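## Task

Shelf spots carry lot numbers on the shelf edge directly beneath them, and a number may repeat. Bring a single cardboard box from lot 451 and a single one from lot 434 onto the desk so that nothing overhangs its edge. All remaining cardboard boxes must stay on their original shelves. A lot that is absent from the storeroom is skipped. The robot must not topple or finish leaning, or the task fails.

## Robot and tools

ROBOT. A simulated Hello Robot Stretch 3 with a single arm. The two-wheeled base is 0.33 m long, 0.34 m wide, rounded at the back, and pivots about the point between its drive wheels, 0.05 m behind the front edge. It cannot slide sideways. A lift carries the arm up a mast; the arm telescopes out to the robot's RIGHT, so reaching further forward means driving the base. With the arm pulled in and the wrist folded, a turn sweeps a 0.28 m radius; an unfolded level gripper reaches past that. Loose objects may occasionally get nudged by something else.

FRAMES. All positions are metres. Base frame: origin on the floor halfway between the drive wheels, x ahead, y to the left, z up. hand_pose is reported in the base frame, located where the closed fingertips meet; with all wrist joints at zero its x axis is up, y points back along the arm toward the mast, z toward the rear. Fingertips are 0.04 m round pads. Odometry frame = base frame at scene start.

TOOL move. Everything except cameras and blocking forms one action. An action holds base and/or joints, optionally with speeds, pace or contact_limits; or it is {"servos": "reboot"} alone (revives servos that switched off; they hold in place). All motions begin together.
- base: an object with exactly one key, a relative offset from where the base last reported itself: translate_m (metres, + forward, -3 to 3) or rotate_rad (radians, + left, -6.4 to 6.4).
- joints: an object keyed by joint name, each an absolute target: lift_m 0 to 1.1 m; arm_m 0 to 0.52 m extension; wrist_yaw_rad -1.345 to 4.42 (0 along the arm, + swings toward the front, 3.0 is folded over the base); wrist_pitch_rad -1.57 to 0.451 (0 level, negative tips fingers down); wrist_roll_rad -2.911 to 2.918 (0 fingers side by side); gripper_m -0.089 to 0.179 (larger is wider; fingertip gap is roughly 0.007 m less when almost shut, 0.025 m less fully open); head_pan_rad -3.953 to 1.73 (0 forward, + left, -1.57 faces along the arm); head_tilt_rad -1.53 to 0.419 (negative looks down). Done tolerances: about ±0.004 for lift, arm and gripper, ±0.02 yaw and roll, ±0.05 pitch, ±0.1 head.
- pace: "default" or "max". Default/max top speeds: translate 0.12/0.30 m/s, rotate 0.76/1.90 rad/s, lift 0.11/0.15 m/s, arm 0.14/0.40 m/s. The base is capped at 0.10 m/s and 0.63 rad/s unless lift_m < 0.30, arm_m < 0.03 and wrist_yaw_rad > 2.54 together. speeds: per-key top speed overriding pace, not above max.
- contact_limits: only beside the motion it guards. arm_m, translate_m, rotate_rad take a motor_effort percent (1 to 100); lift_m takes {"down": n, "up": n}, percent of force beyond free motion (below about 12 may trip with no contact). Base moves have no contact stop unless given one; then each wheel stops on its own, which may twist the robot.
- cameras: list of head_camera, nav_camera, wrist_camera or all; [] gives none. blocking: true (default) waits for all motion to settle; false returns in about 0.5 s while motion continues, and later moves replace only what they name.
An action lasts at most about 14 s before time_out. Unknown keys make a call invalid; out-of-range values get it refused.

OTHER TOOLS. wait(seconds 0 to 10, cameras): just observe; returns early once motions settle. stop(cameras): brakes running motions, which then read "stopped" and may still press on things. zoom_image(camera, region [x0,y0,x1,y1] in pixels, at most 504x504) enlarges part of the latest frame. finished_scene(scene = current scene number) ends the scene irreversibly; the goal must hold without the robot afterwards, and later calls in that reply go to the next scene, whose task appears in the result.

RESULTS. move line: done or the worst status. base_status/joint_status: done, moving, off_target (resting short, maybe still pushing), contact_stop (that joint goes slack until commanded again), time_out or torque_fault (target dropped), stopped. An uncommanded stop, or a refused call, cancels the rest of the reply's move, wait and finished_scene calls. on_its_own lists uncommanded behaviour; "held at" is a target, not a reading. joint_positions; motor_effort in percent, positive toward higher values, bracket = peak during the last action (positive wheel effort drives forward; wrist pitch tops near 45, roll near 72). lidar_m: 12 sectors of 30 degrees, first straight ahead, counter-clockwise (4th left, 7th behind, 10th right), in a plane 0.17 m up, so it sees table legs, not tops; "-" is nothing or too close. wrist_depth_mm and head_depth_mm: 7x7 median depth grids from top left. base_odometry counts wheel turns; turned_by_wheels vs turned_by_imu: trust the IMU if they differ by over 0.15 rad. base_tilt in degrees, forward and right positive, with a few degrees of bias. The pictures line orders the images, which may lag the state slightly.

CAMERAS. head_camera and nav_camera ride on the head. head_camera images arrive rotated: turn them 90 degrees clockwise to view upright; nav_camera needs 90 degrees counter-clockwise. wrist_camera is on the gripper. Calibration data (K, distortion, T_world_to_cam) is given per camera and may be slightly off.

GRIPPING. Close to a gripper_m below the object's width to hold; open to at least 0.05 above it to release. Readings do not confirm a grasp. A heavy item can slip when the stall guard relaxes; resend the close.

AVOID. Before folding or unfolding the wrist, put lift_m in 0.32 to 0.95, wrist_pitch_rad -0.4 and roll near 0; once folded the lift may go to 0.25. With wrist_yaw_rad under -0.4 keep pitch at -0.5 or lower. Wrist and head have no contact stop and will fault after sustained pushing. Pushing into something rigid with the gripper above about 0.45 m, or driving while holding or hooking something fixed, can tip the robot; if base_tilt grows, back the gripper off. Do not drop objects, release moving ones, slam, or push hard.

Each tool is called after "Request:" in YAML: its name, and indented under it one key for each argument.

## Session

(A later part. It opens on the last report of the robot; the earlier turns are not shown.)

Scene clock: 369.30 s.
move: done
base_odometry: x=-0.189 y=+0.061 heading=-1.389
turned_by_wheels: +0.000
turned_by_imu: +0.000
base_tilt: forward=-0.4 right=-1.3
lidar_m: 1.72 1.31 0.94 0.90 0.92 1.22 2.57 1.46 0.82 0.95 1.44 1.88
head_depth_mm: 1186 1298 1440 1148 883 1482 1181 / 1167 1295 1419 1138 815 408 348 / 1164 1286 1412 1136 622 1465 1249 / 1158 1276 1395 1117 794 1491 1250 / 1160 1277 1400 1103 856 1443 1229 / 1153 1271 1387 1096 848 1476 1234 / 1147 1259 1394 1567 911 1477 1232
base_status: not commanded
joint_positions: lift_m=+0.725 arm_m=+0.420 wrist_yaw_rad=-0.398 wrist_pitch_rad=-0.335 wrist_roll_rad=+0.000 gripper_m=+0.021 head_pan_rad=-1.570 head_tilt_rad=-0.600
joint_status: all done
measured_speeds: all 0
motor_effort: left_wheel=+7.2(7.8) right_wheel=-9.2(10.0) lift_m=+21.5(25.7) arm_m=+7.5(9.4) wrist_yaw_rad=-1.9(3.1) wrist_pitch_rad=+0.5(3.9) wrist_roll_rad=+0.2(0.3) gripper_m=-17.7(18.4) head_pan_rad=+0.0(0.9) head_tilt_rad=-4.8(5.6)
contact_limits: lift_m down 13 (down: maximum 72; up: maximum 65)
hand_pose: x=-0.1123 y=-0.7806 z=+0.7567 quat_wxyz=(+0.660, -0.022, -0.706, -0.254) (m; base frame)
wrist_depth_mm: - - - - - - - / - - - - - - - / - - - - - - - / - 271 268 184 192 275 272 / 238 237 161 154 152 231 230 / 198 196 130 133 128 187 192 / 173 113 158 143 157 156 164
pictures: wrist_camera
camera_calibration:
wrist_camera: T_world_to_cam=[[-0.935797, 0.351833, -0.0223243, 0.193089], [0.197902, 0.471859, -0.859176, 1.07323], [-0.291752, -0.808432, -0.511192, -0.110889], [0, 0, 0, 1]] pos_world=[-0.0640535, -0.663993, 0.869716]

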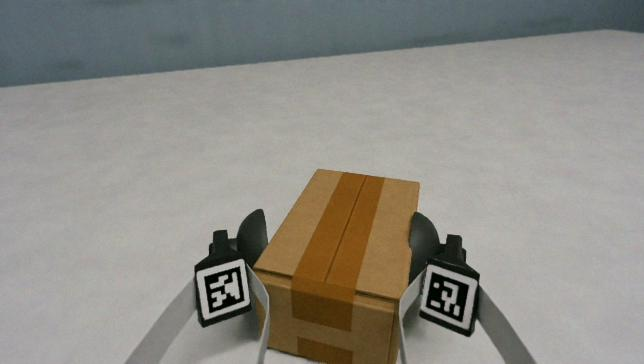

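Request:
move:
  joints: {"gripper_m": 0.179}
  cameras: []

Request:
move:
  joints: {"lift_m": 0.81}
  cameras: ["wrist_camera"]

Request:
move:
  joints: {"arm_m": 0.0, "wrist_pitch_rad": -0.4}
  pace: "max"
  cameras: ["head_camera"]

Scene clock: 429.97 s.
move: done
base_odometry: x=-0.189 y=+0.061 heading=-1.389
turned_by_wheels: +0.000
turned_by_imu: +0.000
base_tilt: forward=-0.4 right=-1.3
lidar_m: 1.72 1.32 0.94 0.89 0.92 1.22 2.57 1.46 0.82 0.95 1.44 1.89
head_depth_mm: 1184 1289 1440 1145 887 1487 1183 / 1171 1284 1412 1135 816 408 349 / 1169 1284 1401 1127 621 1462 1254 / 1158 1277 1401 1114 794 1492 1240 / 1159 1278 1395 1106 855 1439 1237 / 1155 1268 1388 1098 851 1488 1236 / 1147 1262 1402 1579 913 1471 1228
base_status: not commanded
joint_positions: lift_m=+0.725 arm_m=+0.420 wrist_yaw_rad=-0.399 wrist_pitch_rad=-0.343 wrist_roll_rad=+0.000 gripper_m=+0.179 head_pan_rad=-1.570 head_tilt_rad=-0.600
joint_status: all done
measured_speeds: all 0
motor_effort: left_wheel=+6.8(8.0) right_wheel=-9.0(10.0) lift_m=+31.0(31.2) arm_m=-2.4(2.7) wrist_yaw_rad=-1.4(2.8) wrist_pitch_rad=+1.9(2.1) wrist_roll_rad=+0.0(0.3) gripper_m=+0.5(85.2) head_pan_rad=-0.4(1.4) head_tilt_rad=-4.6(5.3)
contact_limits: lift_m down 13 (down: maximum 72; up: maximum 65)
hand_pose: x=-0.1122 y=-0.7798 z=+0.7549 quat_wxyz=(+0.659, -0.020, -0.706, -0.257) (m; base frame)
wrist_depth_mm: - - - - - - - / - - - - - - - / - - - - - - - / 277 264 262 187 198 269 268 / 241 230 230 156 211 227 225 / 119 180 185 131 179 189 121 / 118 161 160 144 159 159 108
pictures: none
No camera images: "cameras" was empty.

Scene clock: 431.57 s.
move: done
base_odometry: x=-0.189 y=+0.061 heading=-1.389
turned_by_wheels: +0.000
turned_by_imu: +0.000
base_tilt: forward=-0.3 right=-1.1
lidar_m: 1.72 1.32 0.94 0.90 0.92 1.22 2.57 1.46 0.82 0.95 1.44 1.89
head_depth_mm: 1179 1300 1436 1144 882 330 - / 1173 1288 1420 1086 385 340 1231 / 1161 1286 1414 583 839 1470 1247 / 1160 1274 1397 608 833 1505 1248 / 1153 1281 1395 1104 858 1441 1235 / 1158 1262 1385 1094 846 1476 1236 / 1149 1261 1401 1565 916 1468 1228
base_status: not commanded
joint_positions: lift_m=+0.810 arm_m=+0.420 wrist_yaw_rad=-0.399 wrist_pitch_rad=-0.343 wrist_roll_rad=+0.000 gripper_m=+0.179 head_pan_rad=-1.570 head_tilt_rad=-0.600
joint_status: all done
measured_speeds: all 0
motor_effort: left_wheel=+7.3(7.6) right_wheel=-8.3(10.0) lift_m=+30.6(34.1) arm_m=-5.7(5.8) wrist_yaw_rad=-2.3(2.5) wrist_pitch_rad=+1.9(2.1) wrist_roll_rad=-0.1(0.3) gripper_m=+0.7(1.3) head_pan_rad=-0.3(1.1) head_tilt_rad=-4.3(5.2)
hand_pose: x=-0.1122 y=-0.7797 z=+0.8398 quat_wxyz=(+0.659, -0.019, -0.706, -0.257) (m; base frame)
wrist_depth_mm: - - - - - - - / - - - - - - - / - - - - - - - / - - - - - - - / - 144 - - - - - / 119 126 - 237 237 135 118 / 118 255 260 203 251 250 107
pictures: wrist_camera
camera_calibration:
wrist_camera: T_world_to_cam=[[-0.935415, 0.352825, -0.0226394, 0.195855], [0.201037, 0.478132, -0.85497, 1.14588], [-0.29083, -0.804304, -0.518183, -0.0584526], [0, 0, 0, 1]] pos_world=[-0.0641581, -0.663998, 0.953837]

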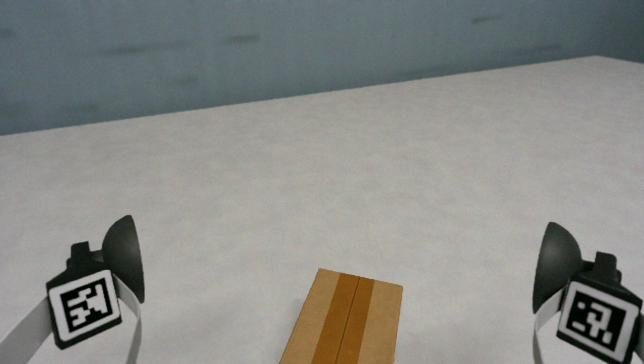

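Scene clock: 433.90 s.
move: done
base_odometry: x=-0.189 y=+0.061 heading=-1.389
turned_by_wheels: +0.000
turned_by_imu: +0.000
base_tilt: forward=-0.4 right=-1.3
lidar_m: 1.72 1.32 0.94 0.90 0.92 1.22 2.57 1.46 0.82 0.96 1.44 1.89
head_depth_mm: 1177 1296 1443 1156 884 1486 1229 / 1176 1290 1431 1135 876 1477 1266 / 1168 1288 1406 1126 868 1473 327 / 1160 1285 1401 1116 861 1492 1216 / 1155 1275 1397 1105 855 1445 1240 / 1147 1270 1387 1093 848 1477 1240 / 1147 1266 1408 1581 909 1477 1233
base_status: not commanded
joint_positions: lift_m=+0.810 arm_m=+0.001 wrist_yaw_rad=-0.399 wrist_pitch_rad=-0.414 wrist_roll_rad=+0.000 gripper_m=+0.179 head_pan_rad=-1.570 head_tilt_rad=-0.600
joint_status: all done
measured_speeds: all 0
motor_effort: left_wheel=+6.9(7.4) right_wheel=-8.9(10.3) lift_m=+26.1(30.5) arm_m=-12.4(14.6) wrist_yaw_rad=-1.0(2.5) wrist_pitch_rad=+2.2(4.5) wrist_roll_rad=-0.2(0.3) gripper_m=+0.6(1.1) head_pan_rad=-0.4(1.5) head_tilt_rad=-4.8(5.2)
hand_pose: x=-0.1090 y=-0.3527 z=+0.8236 quat_wxyz=(+0.650, +0.005, -0.707, -0.280) (m; base frame)
wrist_depth_mm: - - - - - - - / - - 519 - - - - / - - - - - - - / - - - - - - - / - 867 - - - - - / 119 141 - - - - 121 / 118 - - - - - 108
pictures: head_camera (sideways)
camera_calibration:
head_camera: T_world_to_cam=[[-0.0467442, 0.520066, -0.852846, 1.12537], [0.997502, -0.0209629, -0.067456, 0.0813416], [-0.0529597, -0.853869, -0.517787, 0.629757], [0, 0, 0, 1]] pos_world=[0.00481808, -0.0458336, 1.29134]

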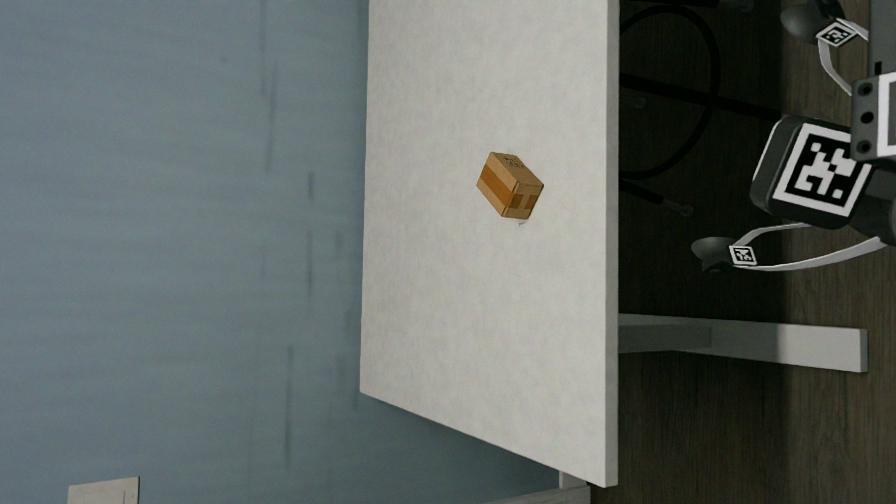

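Request:
move:
  joints: {"gripper_m": 0.037, "wrist_yaw_rad": 3.0}
  pace: "max"
  cameras: []

Request:
move:
  base: {"rotate_rad": -0.215}
  joints: {"lift_m": 0.28, "head_pan_rad": -3.14, "head_tilt_rad": -0.3}
  pace: "max"
  cameras: ["nav_camera"]

Request:
move:
  base: {"translate_m": -2.05}
  pace: "max"
  cameras: ["nav_camera"]

Scene clock: 448.33 s.
move: done
base_odometry: x=-0.189 y=+0.061 heading=-1.389
turned_by_wheels: +0.000
turned_by_imu: +0.000
base_tilt: forward=-0.4 right=-1.2
lidar_m: 1.72 1.33 0.94 0.90 0.92 1.23 2.57 1.46 0.82 0.95 1.44 1.89
head_depth_mm: 1180 1300 1437 1146 881 1483 1301 / 1165 1292 1426 1141 882 1471 1288 / 1168 1286 1402 1130 867 1473 1262 / 1162 1275 1399 1117 861 1502 1247 / 1159 1280 1398 1102 856 1458 1231 / 1150 1270 1400 1091 847 1484 1234 / 1147 1270 1402 1560 913 1480 1232
base_status: not commanded
joint_positions: lift_m=+0.810 arm_m=+0.001 wrist_yaw_rad=+2.997 wrist_pitch_rad=-0.414 wrist_roll_rad=+0.000 gripper_m=+0.037 head_pan_rad=-1.570 head_tilt_rad=-0.600
joint_status: all done
measured_speeds: all 0
motor_effort: left_wheel=+6.6(7.2) right_wheel=-9.2(9.9) lift_m=+23.5(24.0) arm_m=-10.6(12.1) wrist_yaw_rad=+2.1(6.8) wrist_pitch_rad=+2.1(2.3) wrist_roll_rad=-0.1(0.3) gripper_m=+0.6(82.6) head_pan_rad=-1.2(1.9) head_tilt_rad=-3.6(5.2)
hand_pose: x=+0.0112 y=+0.0770 z=+0.8236 quat_wxyz=(+0.195, +0.700, +0.095, +0.680) (m; base frame)
wrist_depth_mm: 816 139 875 891 949 973 996 / 886 149 950 970 - - - / 965 163 980 - - - - / - 184 - - - - - / - - 204 - - - - / - - 133 - 127 - - / - - 268 - - - -
pictures: none
No camera images: "cameras" was empty.

Scene clock: 452.67 s.
move: done
base_odometry: x=-0.189 y=+0.061 heading=-1.603
turned_by_wheels: -0.215
turned_by_imu: -0.212
base_tilt: forward=-0.3 right=-1.3
lidar_m: 1.72 1.77 1.03 0.90 0.90 1.04 2.57 2.57 1.07 0.82 0.96 1.62
head_depth_mm: 1507 1456 1468 1491 1513 1529 1493 / 2523 2642 2762 2902 2554 1864 1598 / 2452 2551 2702 2848 2922 2068 1583 / 2385 2522 2588 2765 2826 2061 1570 / 2328 2402 2534 2649 2751 2036 1564 / 2252 2354 2486 2573 2682 2033 1551 / 2170 2270 2400 2525 2616 2027 1539
base_status: done
joint_positions: lift_m=+0.280 arm_m=+0.001 wrist_yaw_rad=+2.997 wrist_pitch_rad=-0.415 wrist_roll_rad=+0.000 gripper_m=+0.037 head_pan_rad=-3.140 head_tilt_rad=-0.299
joint_status: all done
measured_speeds: all 0
motor_effort: left_wheel=+7.1(12.5) right_wheel=-9.5(13.7) lift_m=+26.2(26.4) arm_m=-10.9(11.7) wrist_yaw_rad=+1.6(3.5) wrist_pitch_rad=+2.2(2.4) wrist_roll_rad=-0.2(0.5) gripper_m=+0.1(0.9) head_pan_rad=+3.3(5.1) head_tilt_rad=+3.1(8.1)
hand_pose: x=+0.0111 y=+0.0769 z=+0.2934 quat_wxyz=(+0.196, +0.700, +0.095, +0.680) (m; base frame)
wrist_depth_mm: 729 139 888 980 - - - / 790 149 955 - - - - / 843 163 850 928 931 936 903 / 757 184 688 739 732 720 718 / 616 590 204 583 605 605 595 / 521 524 133 304 127 508 503 / 285 275 260 273 433 446 444
pictures: nav_camera (sideways)
camera_calibration:
nav_camera: T_world_to_cam=[[-0.269441, -0.0174017, 0.96286, -1.20855], [-0.0156773, 0.999783, 0.013682, 0.0324575], [-0.962889, -0.0114085, -0.269655, 0.310065], [0, 0, 0, 1]] pos_world=[-0.0265657, -0.0499439, 1.24683]

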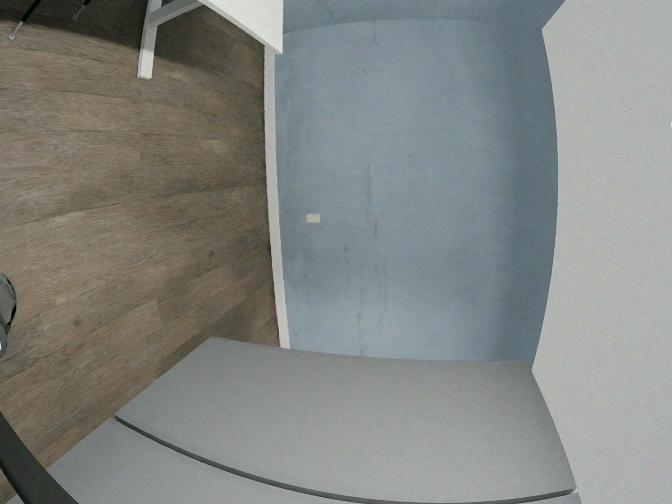

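Scene clock: 460.93 s.
move: done
base_odometry: x=-0.123 y=+2.110 heading=-1.603
turned_by_wheels: +0.000
turned_by_imu: -0.002
base_tilt: forward=-0.3 right=-1.3
lidar_m: 3.75 0.77 0.58 0.88 1.17 0.69 0.59 0.59 0.69 1.22 1.67 1.69
head_depth_mm: 566 596 628 667 709 759 810 / 548 578 610 645 684 727 775 / 532 558 587 620 658 699 746 / 517 544 570 600 634 675 716 / 503 527 551 581 614 650 692 / 489 513 536 564 593 628 666 / 476 498 522 546 575 605 642
base_status: done
joint_positions: lift_m=+0.280 arm_m=+0.001 wrist_yaw_rad=+2.997 wrist_pitch_rad=-0.415 wrist_roll_rad=+0.000 gripper_m=+0.037 head_pan_rad=-3.140 head_tilt_rad=-0.299
joint_status: not commanded
measured_speeds: all 0
motor_effort: left_wheel=+0.1(11.5) right_wheel=-6.4(16.8) lift_m=+25.3(30.8) arm_m=-10.6(11.8) wrist_yaw_rad=+1.8(3.6) wrist_pitch_rad=+2.3(2.4) wrist_roll_rad=-0.2(0.3) gripper_m=+0.4(1.0) head_pan_rad=+3.2(3.9) head_tilt_rad=-2.1(3.5)
hand_pose: x=+0.0111 y=+0.0769 z=+0.2934 quat_wxyz=(+0.195, +0.700, +0.096, +0.680) (m; base frame)
wrist_depth_mm: - 139 - - - 539 582 / - 150 - - - 601 671 / 983 163 890 948 885 671 774 / 752 183 681 730 732 693 716 / 619 603 204 589 605 601 593 / 523 520 132 306 127 510 505 / 285 276 262 276 431 437 435
pictures: nav_camera (sideways)
camera_calibration:
nav_camera: T_world_to_cam=[[-0.269435, -0.0174858, 0.96286, -1.20855], [-0.0159893, 0.999779, 0.013682, 0.0324594], [-0.962886, -0.0117091, -0.269655, 0.310064], [0, 0, 0, 1]] pos_world=[-0.0265501, -0.0499541, 1.24683]

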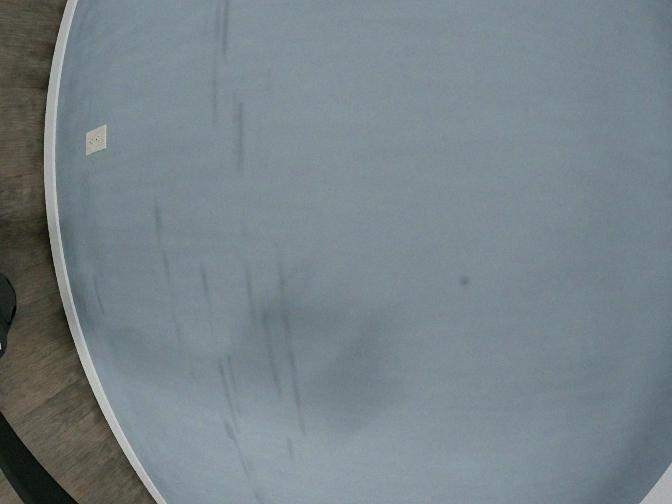

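Request:
move:
  base: {"rotate_rad": 1.80}
  joints: {"head_pan_rad": 0.0, "head_tilt_rad": -0.15}
  pace: "max"
  cameras: ["head_camera", "nav_camera"]

Scene clock: 505.00 s.
move: done
base_odometry: x=-0.123 y=+2.110 heading=+0.197
turned_by_wheels: +1.800
turned_by_imu: +1.764
base_tilt: forward=-0.3 right=-1.1
lidar_m: 1.86 0.88 0.62 0.59 0.61 0.80 1.90 1.67 1.93 1.83 0.58 0.58
head_depth_mm: 1757 1810 1839 1870 1928 1954 1894 / 1747 1787 1840 1864 1908 1945 1890 / 1746 1780 1824 1859 1889 1931 1890 / 1730 1760 1802 1840 1880 1912 1879 / 1718 1749 1792 1828 1870 1926 1854 / 1709 1742 1786 1807 1860 1905 1852 / 1697 1733 1764 1809 1838 1882 1845
base_status: done
joint_positions: lift_m=+0.280 arm_m=+0.001 wrist_yaw_rad=+2.997 wrist_pitch_rad=-0.415 wrist_roll_rad=+0.000 gripper_m=+0.037 head_pan_rad=+0.009 head_tilt_rad=-0.150
joint_status: all done
measured_speeds: translate_m=+0.000 rotate_rad=+0.000 lift_m=+0.000 arm_m=+0.000 wrist_yaw_rad=+0.000 wrist_pitch_rad=+0.000 wrist_roll_rad=+0.000 head_pan_rad=-0.024 head_tilt_rad=+0.000
motor_effort: left_wheel=-6.8(15.1) right_wheel=+7.6(14.6) lift_m=+29.8(31.2) arm_m=-11.9(13.6) wrist_yaw_rad=+2.5(2.9) wrist_pitch_rad=+2.2(2.4) wrist_roll_rad=-0.1(0.3) gripper_m=+0.8(1.0) head_pan_rad=-3.3(5.1) head_tilt_rad=+5.9(8.5)
hand_pose: x=+0.0111 y=+0.0769 z=+0.2934 quat_wxyz=(+0.195, +0.700, +0.096, +0.680) (m; base frame)
wrist_depth_mm: - 139 - - - - - / - 149 - - - - - / - 163 195 735 751 794 825 / 692 184 693 747 733 732 721 / 623 600 204 583 597 604 600 / 525 519 132 306 127 510 504 / 287 275 262 274 430 442 442
pictures: head_camera (sideways), nav_camera (sideways)
camera_calibration:
head_camera: T_world_to_cam=[[-0.0972629, -0.0471278, -0.994142, 1.31018], [0.0403436, 0.997871, -0.0512516, 0.0661192], [0.994441, -0.0450922, -0.0951545, 0.0733295], [0, 0, 0, 1]] pos_world=[0.0518429, -0.000925834, 1.31288]
nav_camera: T_world_to_cam=[[0.123475, 0.0181129, 0.992182, -1.24931], [0.0208239, -0.999661, 0.0156579, 0.0296596], [0.992129, 0.0187278, -0.12381, 0.108303], [0, 0, 0, 1]] pos_world=[0.0461903, 0.0502498, 1.25249]

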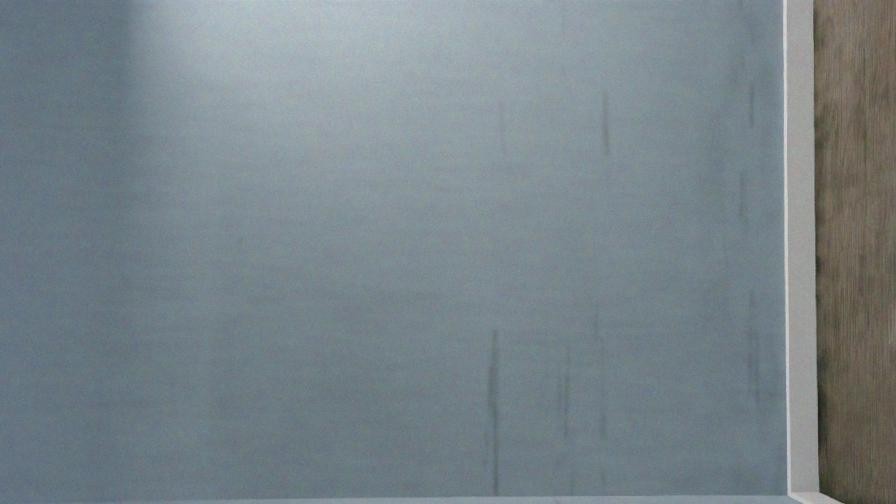

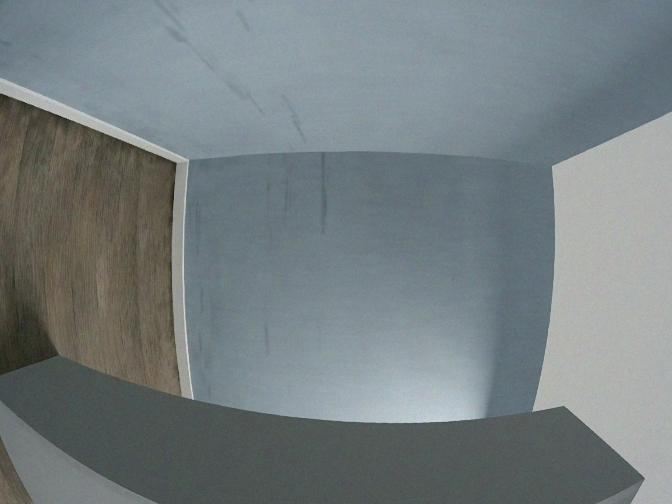

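Request:
move:
  base: {"translate_m": 1.47}
  joints: {"head_pan_rad": -1.57, "head_tilt_rad": -0.25}
  pace: "max"
  cameras: ["head_camera", "nav_camera"]

Request:
move:
  base: {"rotate_rad": -1.587}
  joints: {"head_pan_rad": -0.8, "head_tilt_rad": -0.25}
  pace: "max"
  cameras: ["head_camera", "nav_camera"]

Scene clock: 532.80 s.
move: done
base_odometry: x=+1.319 y=+2.397 heading=+0.196
turned_by_wheels: +0.000
turned_by_imu: +0.000
base_tilt: forward=-0.3 right=-1.1
lidar_m: 0.39 0.40 0.54 0.66 0.68 0.89 2.21 0.72 1.39 1.85 0.59 0.42
head_depth_mm: 2392 2083 2164 2214 1773 1484 1468 / 2738 2303 2178 2300 2349 2138 1668 / 2754 3876 - - 3335 2230 1677 / 2624 3914 - - 3362 2234 1660 / 2803 3944 - - 3340 2183 1640 / 2261 2288 2334 2419 2468 2085 1644 / 1351 1371 1383 1412 1431 1459 1467
base_status: done
joint_positions: lift_m=+0.280 arm_m=+0.001 wrist_yaw_rad=+2.997 wrist_pitch_rad=-0.415 wrist_roll_rad=+0.000 gripper_m=+0.037 head_pan_rad=-1.570 head_tilt_rad=-0.250
joint_status: all done
measured_speeds: all 0
motor_effort: left_wheel=+0.0(13.0) right_wheel=+6.5(13.8) lift_m=+24.7(28.3) arm_m=-0.5(8.8) wrist_yaw_rad=+0.9(3.3) wrist_pitch_rad=+2.2(2.4) wrist_roll_rad=-0.2(0.4) gripper_m=+0.4(1.0) head_pan_rad=+3.4(5.0) head_tilt_rad=-2.7(7.4)
hand_pose: x=+0.0110 y=+0.0769 z=+0.2934 quat_wxyz=(+0.195, +0.700, +0.096, +0.680) (m; base frame)
wrist_depth_mm: - 139 - - - 609 435 / - 149 - - - 626 447 / 723 163 199 789 810 643 453 / 731 183 691 744 732 639 459 / 622 597 204 588 607 578 466 / 527 522 132 305 127 511 458 / 287 277 262 273 432 443 431
pictures: head_camera (sideways), nav_camera (sideways)
camera_calibration:
head_camera: T_world_to_cam=[[-0.0464747, 0.196089, -0.979484, 1.29066], [0.997525, -0.0426755, -0.0558742, 0.0662916], [-0.0527563, -0.979657, -0.19362, 0.207891], [0, 0, 0, 1]] pos_world=[0.00482311, -0.0465943, 1.30814]
nav_camera: T_world_to_cam=[[0.0172587, -0.221753, 0.97495, -1.2261], [-0.99979, -0.0146301, 0.0143708, 0.0375629], [0.0110768, -0.974993, -0.221959, 0.242044], [0, 0, 0, 1]] pos_world=[0.0560349, -0.035351, 1.24857]

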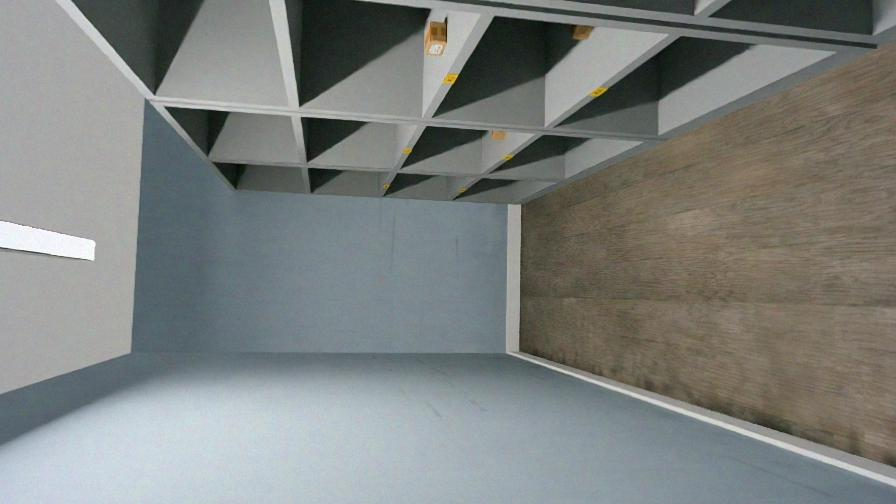

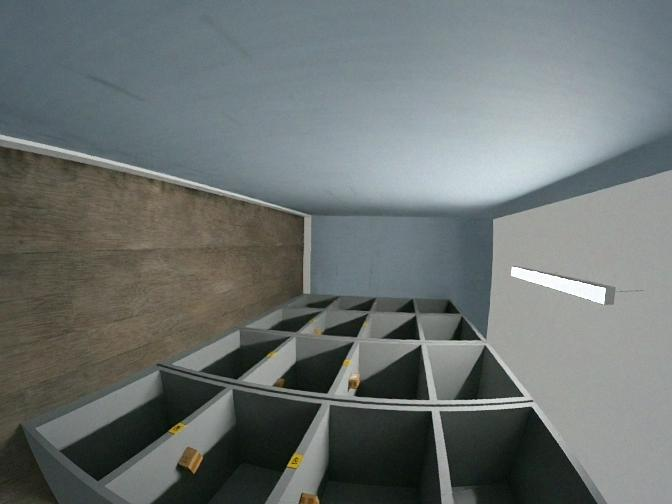

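Scene clock: 534.90 s.
move: done
base_odometry: x=+1.319 y=+2.397 heading=-1.390
turned_by_wheels: -1.587
turned_by_imu: -1.556
base_tilt: forward=-0.4 right=-1.1
lidar_m: 1.81 0.58 0.42 0.40 0.41 0.54 0.66 0.68 0.90 2.23 0.72 1.38
head_depth_mm: 701 751 808 879 957 1056 1168 / 616 638 666 710 767 827 893 / 1164 1153 1229 1265 761 1194 798 / 1249 1258 1352 1368 951 1304 980 / 1351 1413 1496 1497 1570 1301 1086 / 1313 1348 1435 1413 1531 1296 1494 / 1207 1245 1298 1317 1396 1400 1472
base_status: done
joint_positions: lift_m=+0.280 arm_m=+0.001 wrist_yaw_rad=+2.997 wrist_pitch_rad=-0.415 wrist_roll_rad=+0.000 gripper_m=+0.037 head_pan_rad=-0.796 head_tilt_rad=-0.250
joint_status: all done
measured_speeds: all 0
motor_effort: left_wheel=+5.6(14.8) right_wheel=-8.2(14.8) lift_m=+22.7(25.4) arm_m=-8.9(8.9) wrist_yaw_rad=+2.3(3.0) wrist_pitch_rad=+2.2(2.4) wrist_roll_rad=+0.1(0.3) gripper_m=+0.2(0.6) head_pan_rad=-2.7(4.2) head_tilt_rad=-1.9(4.8)
hand_pose: x=+0.0110 y=+0.0769 z=+0.2934 quat_wxyz=(+0.195, +0.700, +0.096, +0.680) (m; base frame)
wrist_depth_mm: 369 139 394 410 429 445 465 / 409 149 428 451 467 490 509 / 443 163 462 496 515 542 562 / 479 185 505 544 562 584 618 / 518 531 207 562 586 593 596 / 521 520 132 305 127 507 504 / 285 278 262 273 431 441 438
pictures: head_camera (sideways), nav_camera (sideways)
camera_calibration:
head_camera: T_world_to_cam=[[-0.170645, 0.108011, -0.979395, 1.2913], [0.742972, 0.666984, -0.0558941, 0.0678703], [0.647204, -0.737201, -0.194067, 0.204202], [0, 0, 0, 1]] pos_world=[0.0377681, -0.0342061, 1.30812]
nav_camera: T_world_to_cam=[[0.167701, -0.146786, 0.974849, -1.22689], [-0.704536, -0.709523, 0.0143646, 0.03577], [0.689569, -0.689225, -0.222403, 0.238483], [0, 0, 0, 1]] pos_world=[0.0665001, 0.00965898, 1.24855]

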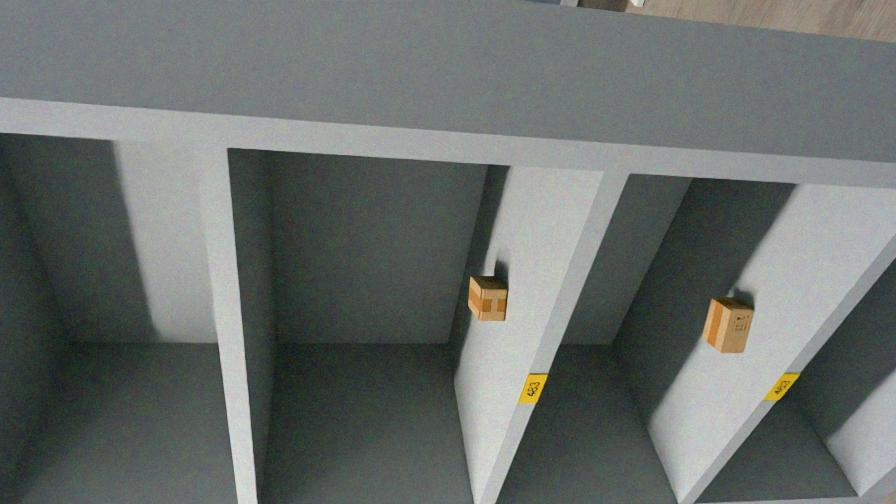

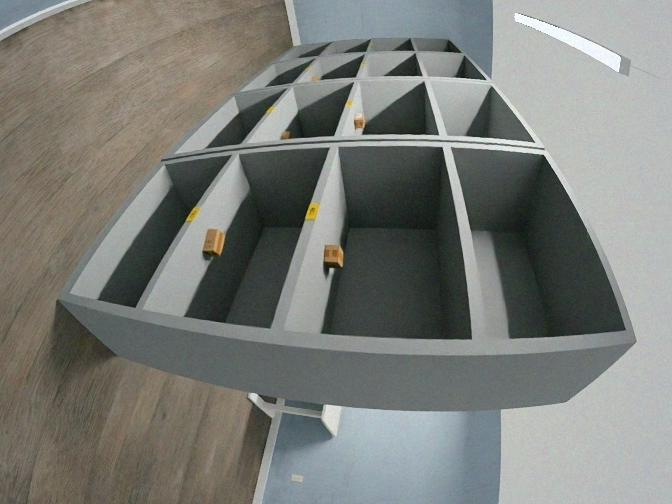

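Request:
zoom_image:
  camera: "head_camera"
  region: [500, 350, 580, 430]

Request:
zoom_image:
  camera: "head_camera"
  region: [740, 350, 820, 430]

Request:
move:
  joints: {"head_pan_rad": -0.3, "head_tilt_rad": -0.25}
  cameras: ["head_camera"]

Scaled by 6.300 from the camera's 896x504 image, which has a finer 1280x720 frame.

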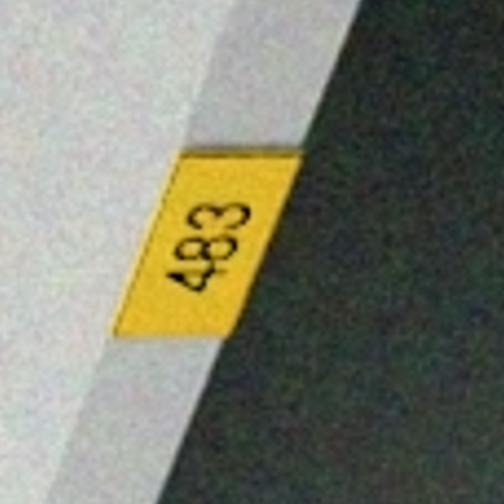

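Scaled by 6.300 from the camera's 896x504 image, which has a finer 1280x720 frame.

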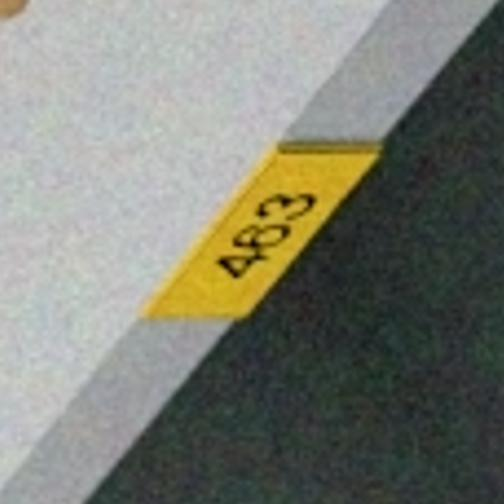

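Scene clock: 542.87 s.
move: done
base_odometry: x=+1.319 y=+2.397 heading=-1.390
turned_by_wheels: +0.000
turned_by_imu: +0.000
base_tilt: forward=-0.3 right=-1.2
lidar_m: 1.81 0.58 0.41 0.40 0.41 0.54 0.66 0.68 0.90 2.23 0.72 1.39
head_depth_mm: 1287 1349 1424 1480 1083 1336 1027 / 1253 1306 1361 1407 1497 1334 1516 / 1288 1305 1335 1392 1457 1517 1552 / 2463 2133 2249 2324 2323 2084 1650 / 2831 3003 3090 3195 2702 2205 1639 / 2867 3776 3915 - 3253 2194 1629 / 2866 3708 3844 3948 3199 2167 1643
base_status: not commanded
joint_positions: lift_m=+0.280 arm_m=+0.001 wrist_yaw_rad=+2.997 wrist_pitch_rad=-0.415 wrist_roll_rad=+0.000 gripper_m=+0.037 head_pan_rad=-0.291 head_tilt_rad=-0.250
joint_status: all done
measured_speeds: all 0
motor_effort: left_wheel=+5.8(5.9) right_wheel=-8.5(8.8) lift_m=+23.6(23.7) arm_m=-12.8(13.1) wrist_yaw_rad=+2.1(2.9) wrist_pitch_rad=+2.2(2.3) wrist_roll_rad=-0.1(0.3) gripper_m=+0.3(0.9) head_pan_rad=+2.1(5.2) head_tilt_rad=-0.9(3.2)
hand_pose: x=+0.0110 y=+0.0769 z=+0.2934 quat_wxyz=(+0.195, +0.700, +0.096, +0.680) (m; base frame)
wrist_depth_mm: 374 140 396 415 433 444 466 / 407 149 430 447 468 487 512 / 441 163 461 495 514 534 563 / 478 185 504 544 570 590 611 / 519 525 207 569 583 603 590 / 528 519 132 305 127 507 505 / 286 280 261 274 432 442 440
pictures: head_camera (sideways)
camera_calibration:
head_camera: T_world_to_cam=[[-0.201591, 0.0121267, -0.979395, 1.29149], [0.328274, 0.942927, -0.0558941, 0.0703999], [0.92282, -0.332777, -0.194067, 0.20252], [0, 0, 0, 1]] pos_world=[0.0503529, -0.0146495, 1.30812]

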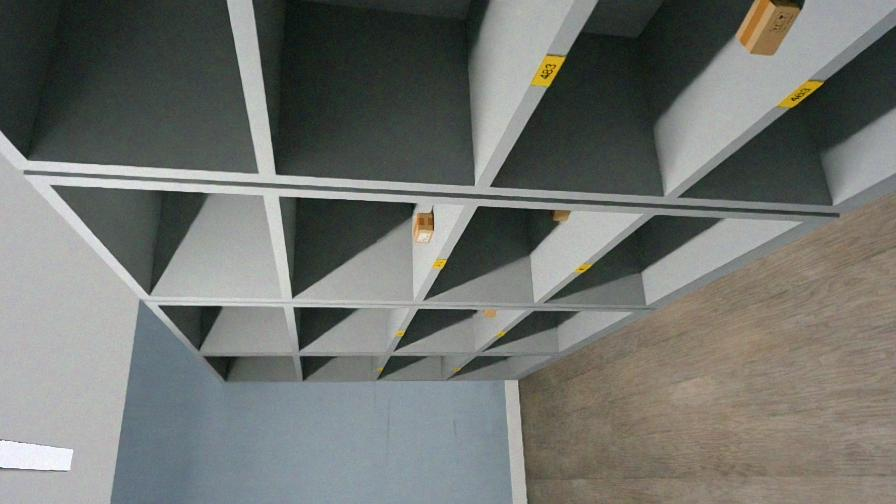

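Request:
zoom_image:
  camera: "head_camera"
  region: [410, 235, 470, 295]

Request:
zoom_image:
  camera: "head_camera"
  region: [555, 240, 615, 300]

Request:
zoom_image:
  camera: "head_camera"
  region: [370, 300, 450, 380]

Request:
zoom_image:
  camera: "head_camera"
  region: [450, 300, 530, 380]

Scaled by 8.400 from the camera's 896x504 image, which has a finer 1280x720 frame.

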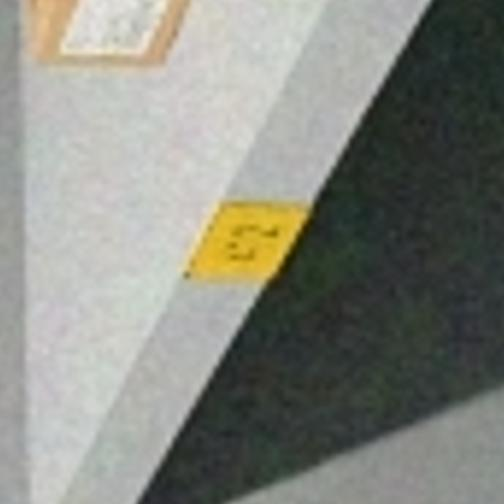

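Scaled by 8.400 from the camera's 896x504 image, which has a finer 1280x720 frame.

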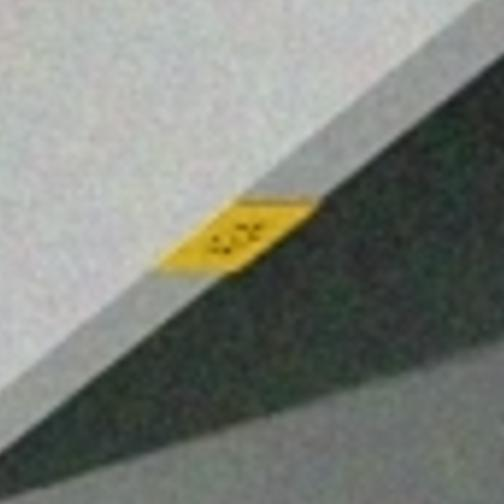

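Scaled by 6.300 from the camera's 896x504 image, which has a finer 1280x720 frame.

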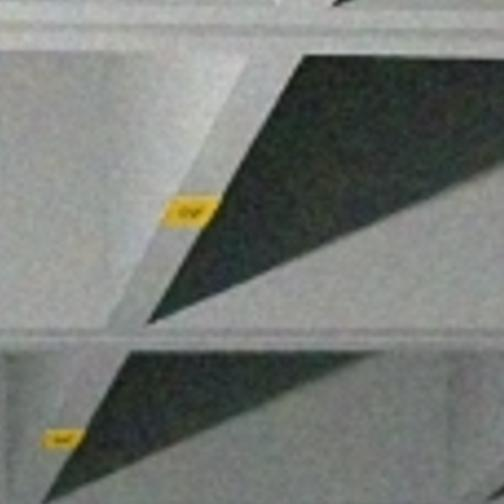

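Scaled by 6.300 from the camera's 896x504 image, which has a finer 1280x720 frame.

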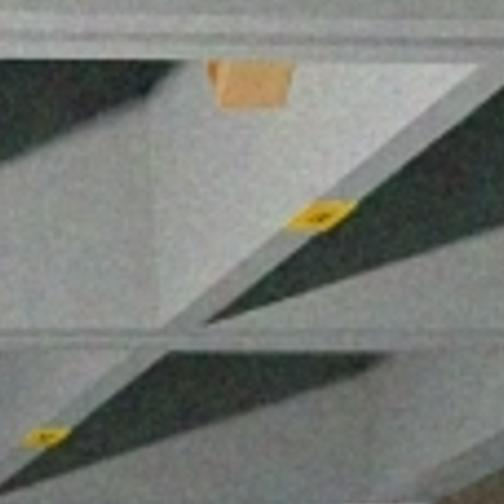

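Request:
move:
  base: {"translate_m": 1.3}
  joints: {"head_pan_rad": -0.8, "head_tilt_rad": -0.25}
  pace: "max"
  cameras: ["head_camera"]

Scene clock: 567.47 s.
move: done
base_odometry: x=+1.553 y=+1.118 heading=-1.390
turned_by_wheels: +0.000
turned_by_imu: +0.001
base_tilt: forward=-0.2 right=-1.3
lidar_m: 1.90 0.66 0.47 0.45 0.46 0.61 1.52 1.05 1.07 0.56 1.04 1.05
head_depth_mm: 937 643 989 1019 837 639 997 / 1014 794 1066 1103 825 1155 986 / 1097 827 1152 1198 798 1248 970 / 1156 1147 1249 1272 866 1301 973 / 1043 1033 1126 1166 1014 1235 1010 / 938 950 1010 1048 1070 1131 1147 / 898 942 984 1029 1095 1166 1429
base_status: done
joint_positions: lift_m=+0.280 arm_m=+0.001 wrist_yaw_rad=+2.998 wrist_pitch_rad=-0.415 wrist_roll_rad=+0.000 gripper_m=+0.037 head_pan_rad=-0.800 head_tilt_rad=-0.250
joint_status: all done
measured_speeds: all 0
motor_effort: left_wheel=+2.6(15.9) right_wheel=+4.9(10.8) lift_m=+29.4(31.5) arm_m=-11.5(13.1) wrist_yaw_rad=+1.2(3.4) wrist_pitch_rad=+2.2(2.4) wrist_roll_rad=-0.3(0.3) gripper_m=+0.1(1.0) head_pan_rad=+3.7(5.2) head_tilt_rad=+2.6(3.7)
hand_pose: x=+0.0110 y=+0.0769 z=+0.2934 quat_wxyz=(+0.195, +0.700, +0.096, +0.680) (m; base frame)
wrist_depth_mm: 419 139 449 464 479 501 513 / 457 149 485 508 529 544 575 / 495 163 520 556 583 599 633 / 548 184 571 599 622 654 675 / 578 572 204 591 600 599 593 / 522 523 132 304 127 507 504 / 285 279 261 274 434 441 441
pictures: head_camera (sideways)
camera_calibration:
head_camera: T_world_to_cam=[[-0.170161, 0.108772, -0.979395, 1.2913], [0.745942, 0.663662, -0.0558941, 0.0678522], [0.643907, -0.740082, -0.194067, 0.204222], [0, 0, 0, 1]] pos_world=[0.0376152, -0.0343471, 1.30812]

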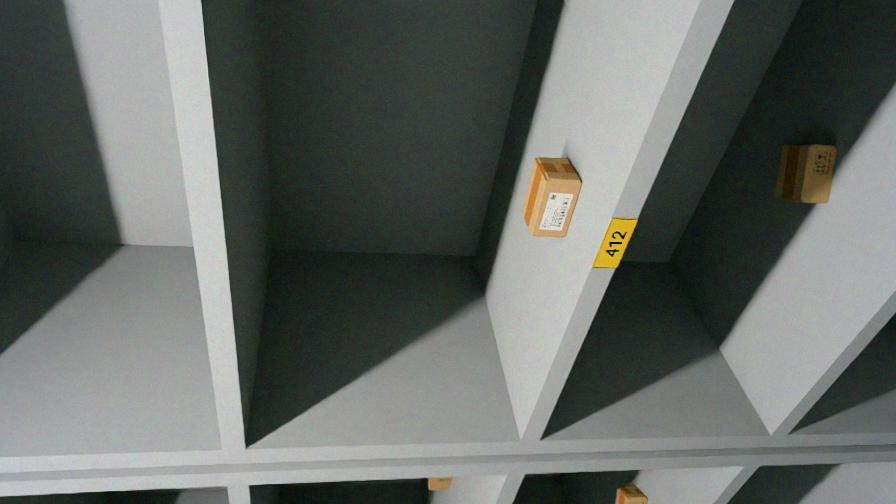

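Request:
move:
  joints: {"head_pan_rad": -1.1, "head_tilt_rad": -0.5}
  cameras: ["head_camera"]

Request:
move:
  joints: {"head_pan_rad": -0.45, "head_tilt_rad": -0.4}
  cameras: ["head_camera"]

Scene clock: 575.07 s.
move: done
base_odometry: x=+1.553 y=+1.118 heading=-1.390
turned_by_wheels: +0.000
turned_by_imu: +0.000
base_tilt: forward=-0.4 right=-1.2
lidar_m: 1.91 0.66 0.47 0.45 0.46 0.61 1.54 1.05 1.06 0.56 1.05 1.05
head_depth_mm: 808 869 923 553 599 661 739 / 841 906 975 734 1142 938 797 / 879 945 1018 727 1192 962 1157 / 917 994 1050 720 1240 950 1191 / 959 1046 1112 763 1230 952 1244 / 1004 1102 1149 799 1227 1012 1234 / 1041 1131 1142 852 1229 1359 1238
base_status: not commanded
joint_positions: lift_m=+0.280 arm_m=+0.001 wrist_yaw_rad=+2.998 wrist_pitch_rad=-0.415 wrist_roll_rad=+0.000 gripper_m=+0.037 head_pan_rad=-1.102 head_tilt_rad=-0.500
joint_status: all done
measured_speeds: all 0
motor_effort: left_wheel=+2.8(2.9) right_wheel=+4.9(5.6) lift_m=+28.8(29.7) arm_m=-12.3(12.4) wrist_yaw_rad=+2.1(2.6) wrist_pitch_rad=+2.3(2.4) wrist_roll_rad=+0.2(0.2) gripper_m=+0.4(0.9) head_pan_rad=-2.7(4.6) head_tilt_rad=-4.4(5.2)
hand_pose: x=+0.0110 y=+0.0769 z=+0.2934 quat_wxyz=(+0.195, +0.700, +0.096, +0.680) (m; base frame)
wrist_depth_mm: 416 139 447 468 474 501 523 / 457 149 482 510 523 547 570 / 499 163 517 551 586 598 629 / 541 185 570 597 625 655 674 / 574 572 204 586 593 600 587 / 524 522 132 304 127 508 502 / 286 276 261 273 434 440 442
pictures: head_camera (sideways)
camera_calibration:
head_camera: T_world_to_cam=[[-0.236777, 0.365121, -0.900346, 1.18849], [0.902738, 0.42526, -0.0649484, 0.0786637], [0.359167, -0.828155, -0.4303, 0.513406], [0, 0, 0, 1]] pos_world=[0.0259947, -0.0422138, 1.29608]

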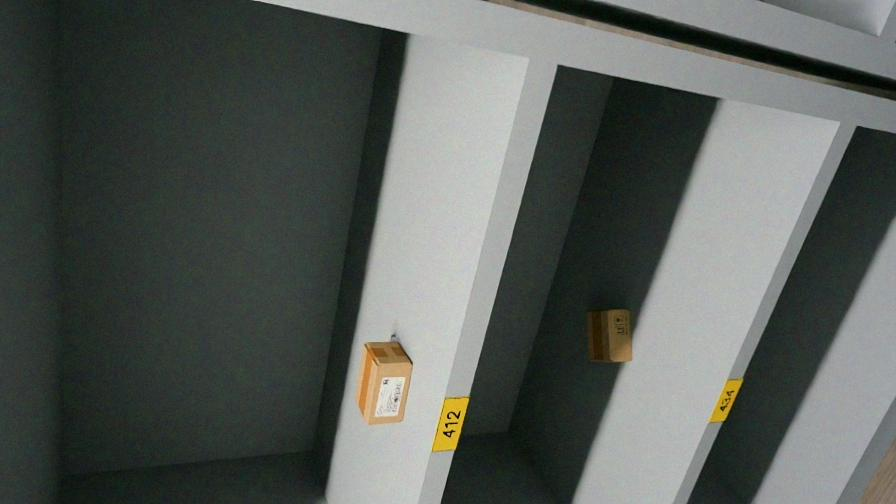

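Scene clock: 576.00 s.
move: done
base_odometry: x=+1.553 y=+1.118 heading=-1.390
turned_by_wheels: +0.000
turned_by_imu: +0.000
base_tilt: forward=-0.3 right=-1.2
lidar_m: 1.91 0.66 0.47 0.45 0.46 0.61 1.52 1.06 1.07 0.56 1.04 1.05
head_depth_mm: 956 1067 1161 956 1323 1079 880 / 908 996 1080 1026 1287 1077 1277 / 885 943 1011 1075 1207 1208 1351 / 1740 1565 1796 1288 1434 1401 1388 / 1669 1765 1864 1992 2063 1747 1418 / 1654 2470 2418 2629 2314 1783 1413 / 2353 2483 2620 2815 2398 1773 1398
base_status: not commanded
joint_positions: lift_m=+0.280 arm_m=+0.001 wrist_yaw_rad=+2.998 wrist_pitch_rad=-0.415 wrist_roll_rad=+0.000 gripper_m=+0.037 head_pan_rad=-0.437 head_tilt_rad=-0.403
joint_status: all done
measured_speeds: all 0
motor_effort: left_wheel=+2.4(2.8) right_wheel=+5.2(5.8) lift_m=+28.5(29.5) arm_m=-11.4(12.6) wrist_yaw_rad=+2.6(2.6) wrist_pitch_rad=+2.4(2.4) wrist_roll_rad=-0.2(0.3) gripper_m=+0.3(0.9) head_pan_rad=+1.3(6.0) head_tilt_rad=+4.8(6.1)
hand_pose: x=+0.0110 y=+0.0769 z=+0.2934 quat_wxyz=(+0.195, +0.700, +0.096, +0.680) (m; base frame)
wrist_depth_mm: 416 139 446 467 480 498 517 / 456 149 484 510 524 537 572 / 497 163 523 560 573 602 628 / 543 183 572 601 619 659 666 / 580 576 204 586 599 596 601 / 521 524 133 306 127 509 506 / 284 276 261 272 435 441 438
pictures: head_camera (sideways)
camera_calibration:
head_camera: T_world_to_cam=[[-0.330703, 0.1035, -0.938042, 1.23825], [0.45376, 0.888972, -0.0618856, 0.077423], [0.827489, -0.446112, -0.340949, 0.394274], [0, 0, 0, 1]] pos_world=[0.0481047, -0.0210954, 1.30075]

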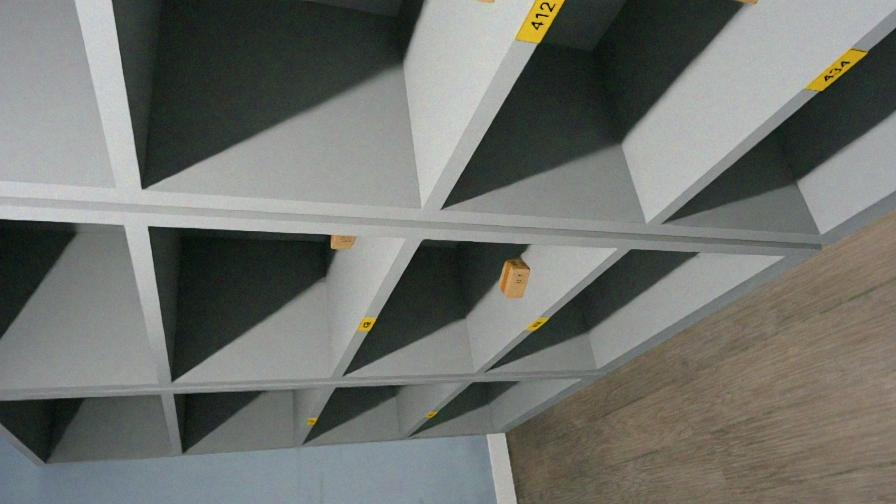

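Request:
zoom_image:
  camera: "head_camera"
  region: [796, 30, 876, 110]

Request:
move:
  base: {"translate_m": 0.4}
  joints: {"head_pan_rad": -1.2, "head_tilt_rad": -0.7}
  pace: "max"
  cameras: ["head_camera"]

Scaled by 6.300 from the camera's 896x504 image, which has a finer 1280x720 frame.

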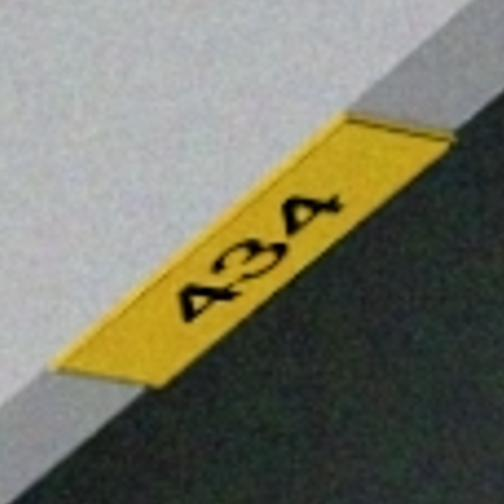

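Scene clock: 583.53 s.
move: done
base_odometry: x=+1.624 y=+0.724 heading=-1.390
turned_by_wheels: +0.000
turned_by_imu: +0.000
base_tilt: forward=-0.4 right=-1.1
lidar_m: 2.11 0.69 0.49 0.46 0.48 0.63 1.58 1.40 0.65 1.00 0.74 0.75
head_depth_mm: 790 869 715 1099 1017 877 1140 / 815 903 643 1147 1003 894 1128 / 842 923 654 1180 992 1231 1149 / 870 945 689 1213 992 1281 1167 / 896 967 683 1207 986 1309 1188 / 791 851 714 1038 1010 1242 1168 / 668 714 717 844 967 1285 1168
base_status: done
joint_positions: lift_m=+0.280 arm_m=+0.001 wrist_yaw_rad=+2.998 wrist_pitch_rad=-0.415 wrist_roll_rad=+0.000 gripper_m=+0.037 head_pan_rad=-1.202 head_tilt_rad=-0.700
joint_status: all done
measured_speeds: all 0
motor_effort: left_wheel=+6.3(15.6) right_wheel=+0.4(11.8) lift_m=+27.7(28.8) arm_m=-11.6(12.5) wrist_yaw_rad=+2.0(3.1) wrist_pitch_rad=+2.1(2.3) wrist_roll_rad=+0.1(0.3) gripper_m=+0.3(1.0) head_pan_rad=+3.2(4.3) head_tilt_rad=-5.7(7.6)
hand_pose: x=+0.0110 y=+0.0769 z=+0.2934 quat_wxyz=(+0.195, +0.700, +0.096, +0.680) (m; base frame)
wrist_depth_mm: 429 139 465 480 500 513 539 / 470 149 496 521 540 559 592 / 513 163 531 566 599 626 645 / 552 185 591 617 644 670 693 / 598 587 204 583 598 604 594 / 524 516 132 305 127 506 503 / 285 275 261 273 435 442 437
pictures: head_camera (sideways)
camera_calibration:
head_camera: T_world_to_cam=[[-0.260481, 0.545343, -0.796713, 1.05349], [0.935773, 0.345727, -0.069299, 0.0841086], [0.237654, -0.763593, -0.600372, 0.735428], [0, 0, 0, 1]] pos_world=[0.0209309, -0.0420243, 1.28669]

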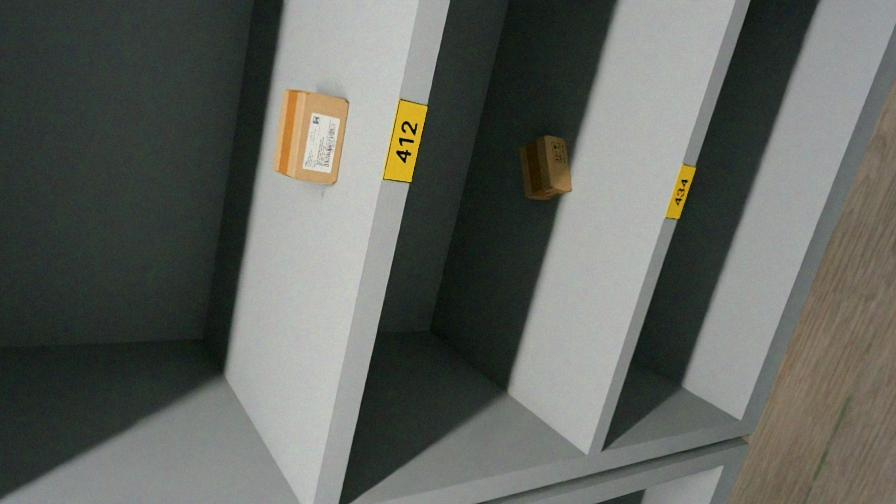

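Request:
zoom_image:
  camera: "head_camera"
  region: [500, 120, 590, 210]

Scaled by 5.600 from the camera's 896x504 image, which has a finer 1280x720 frame.

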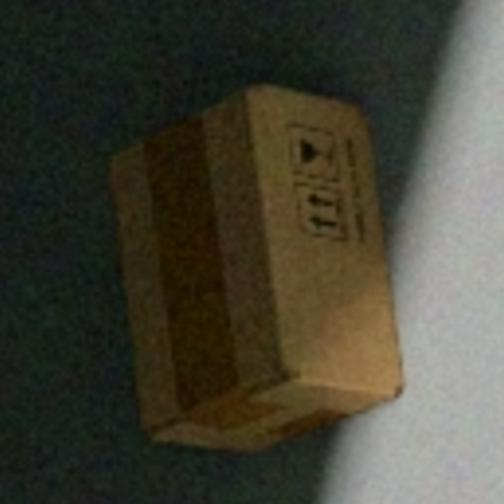

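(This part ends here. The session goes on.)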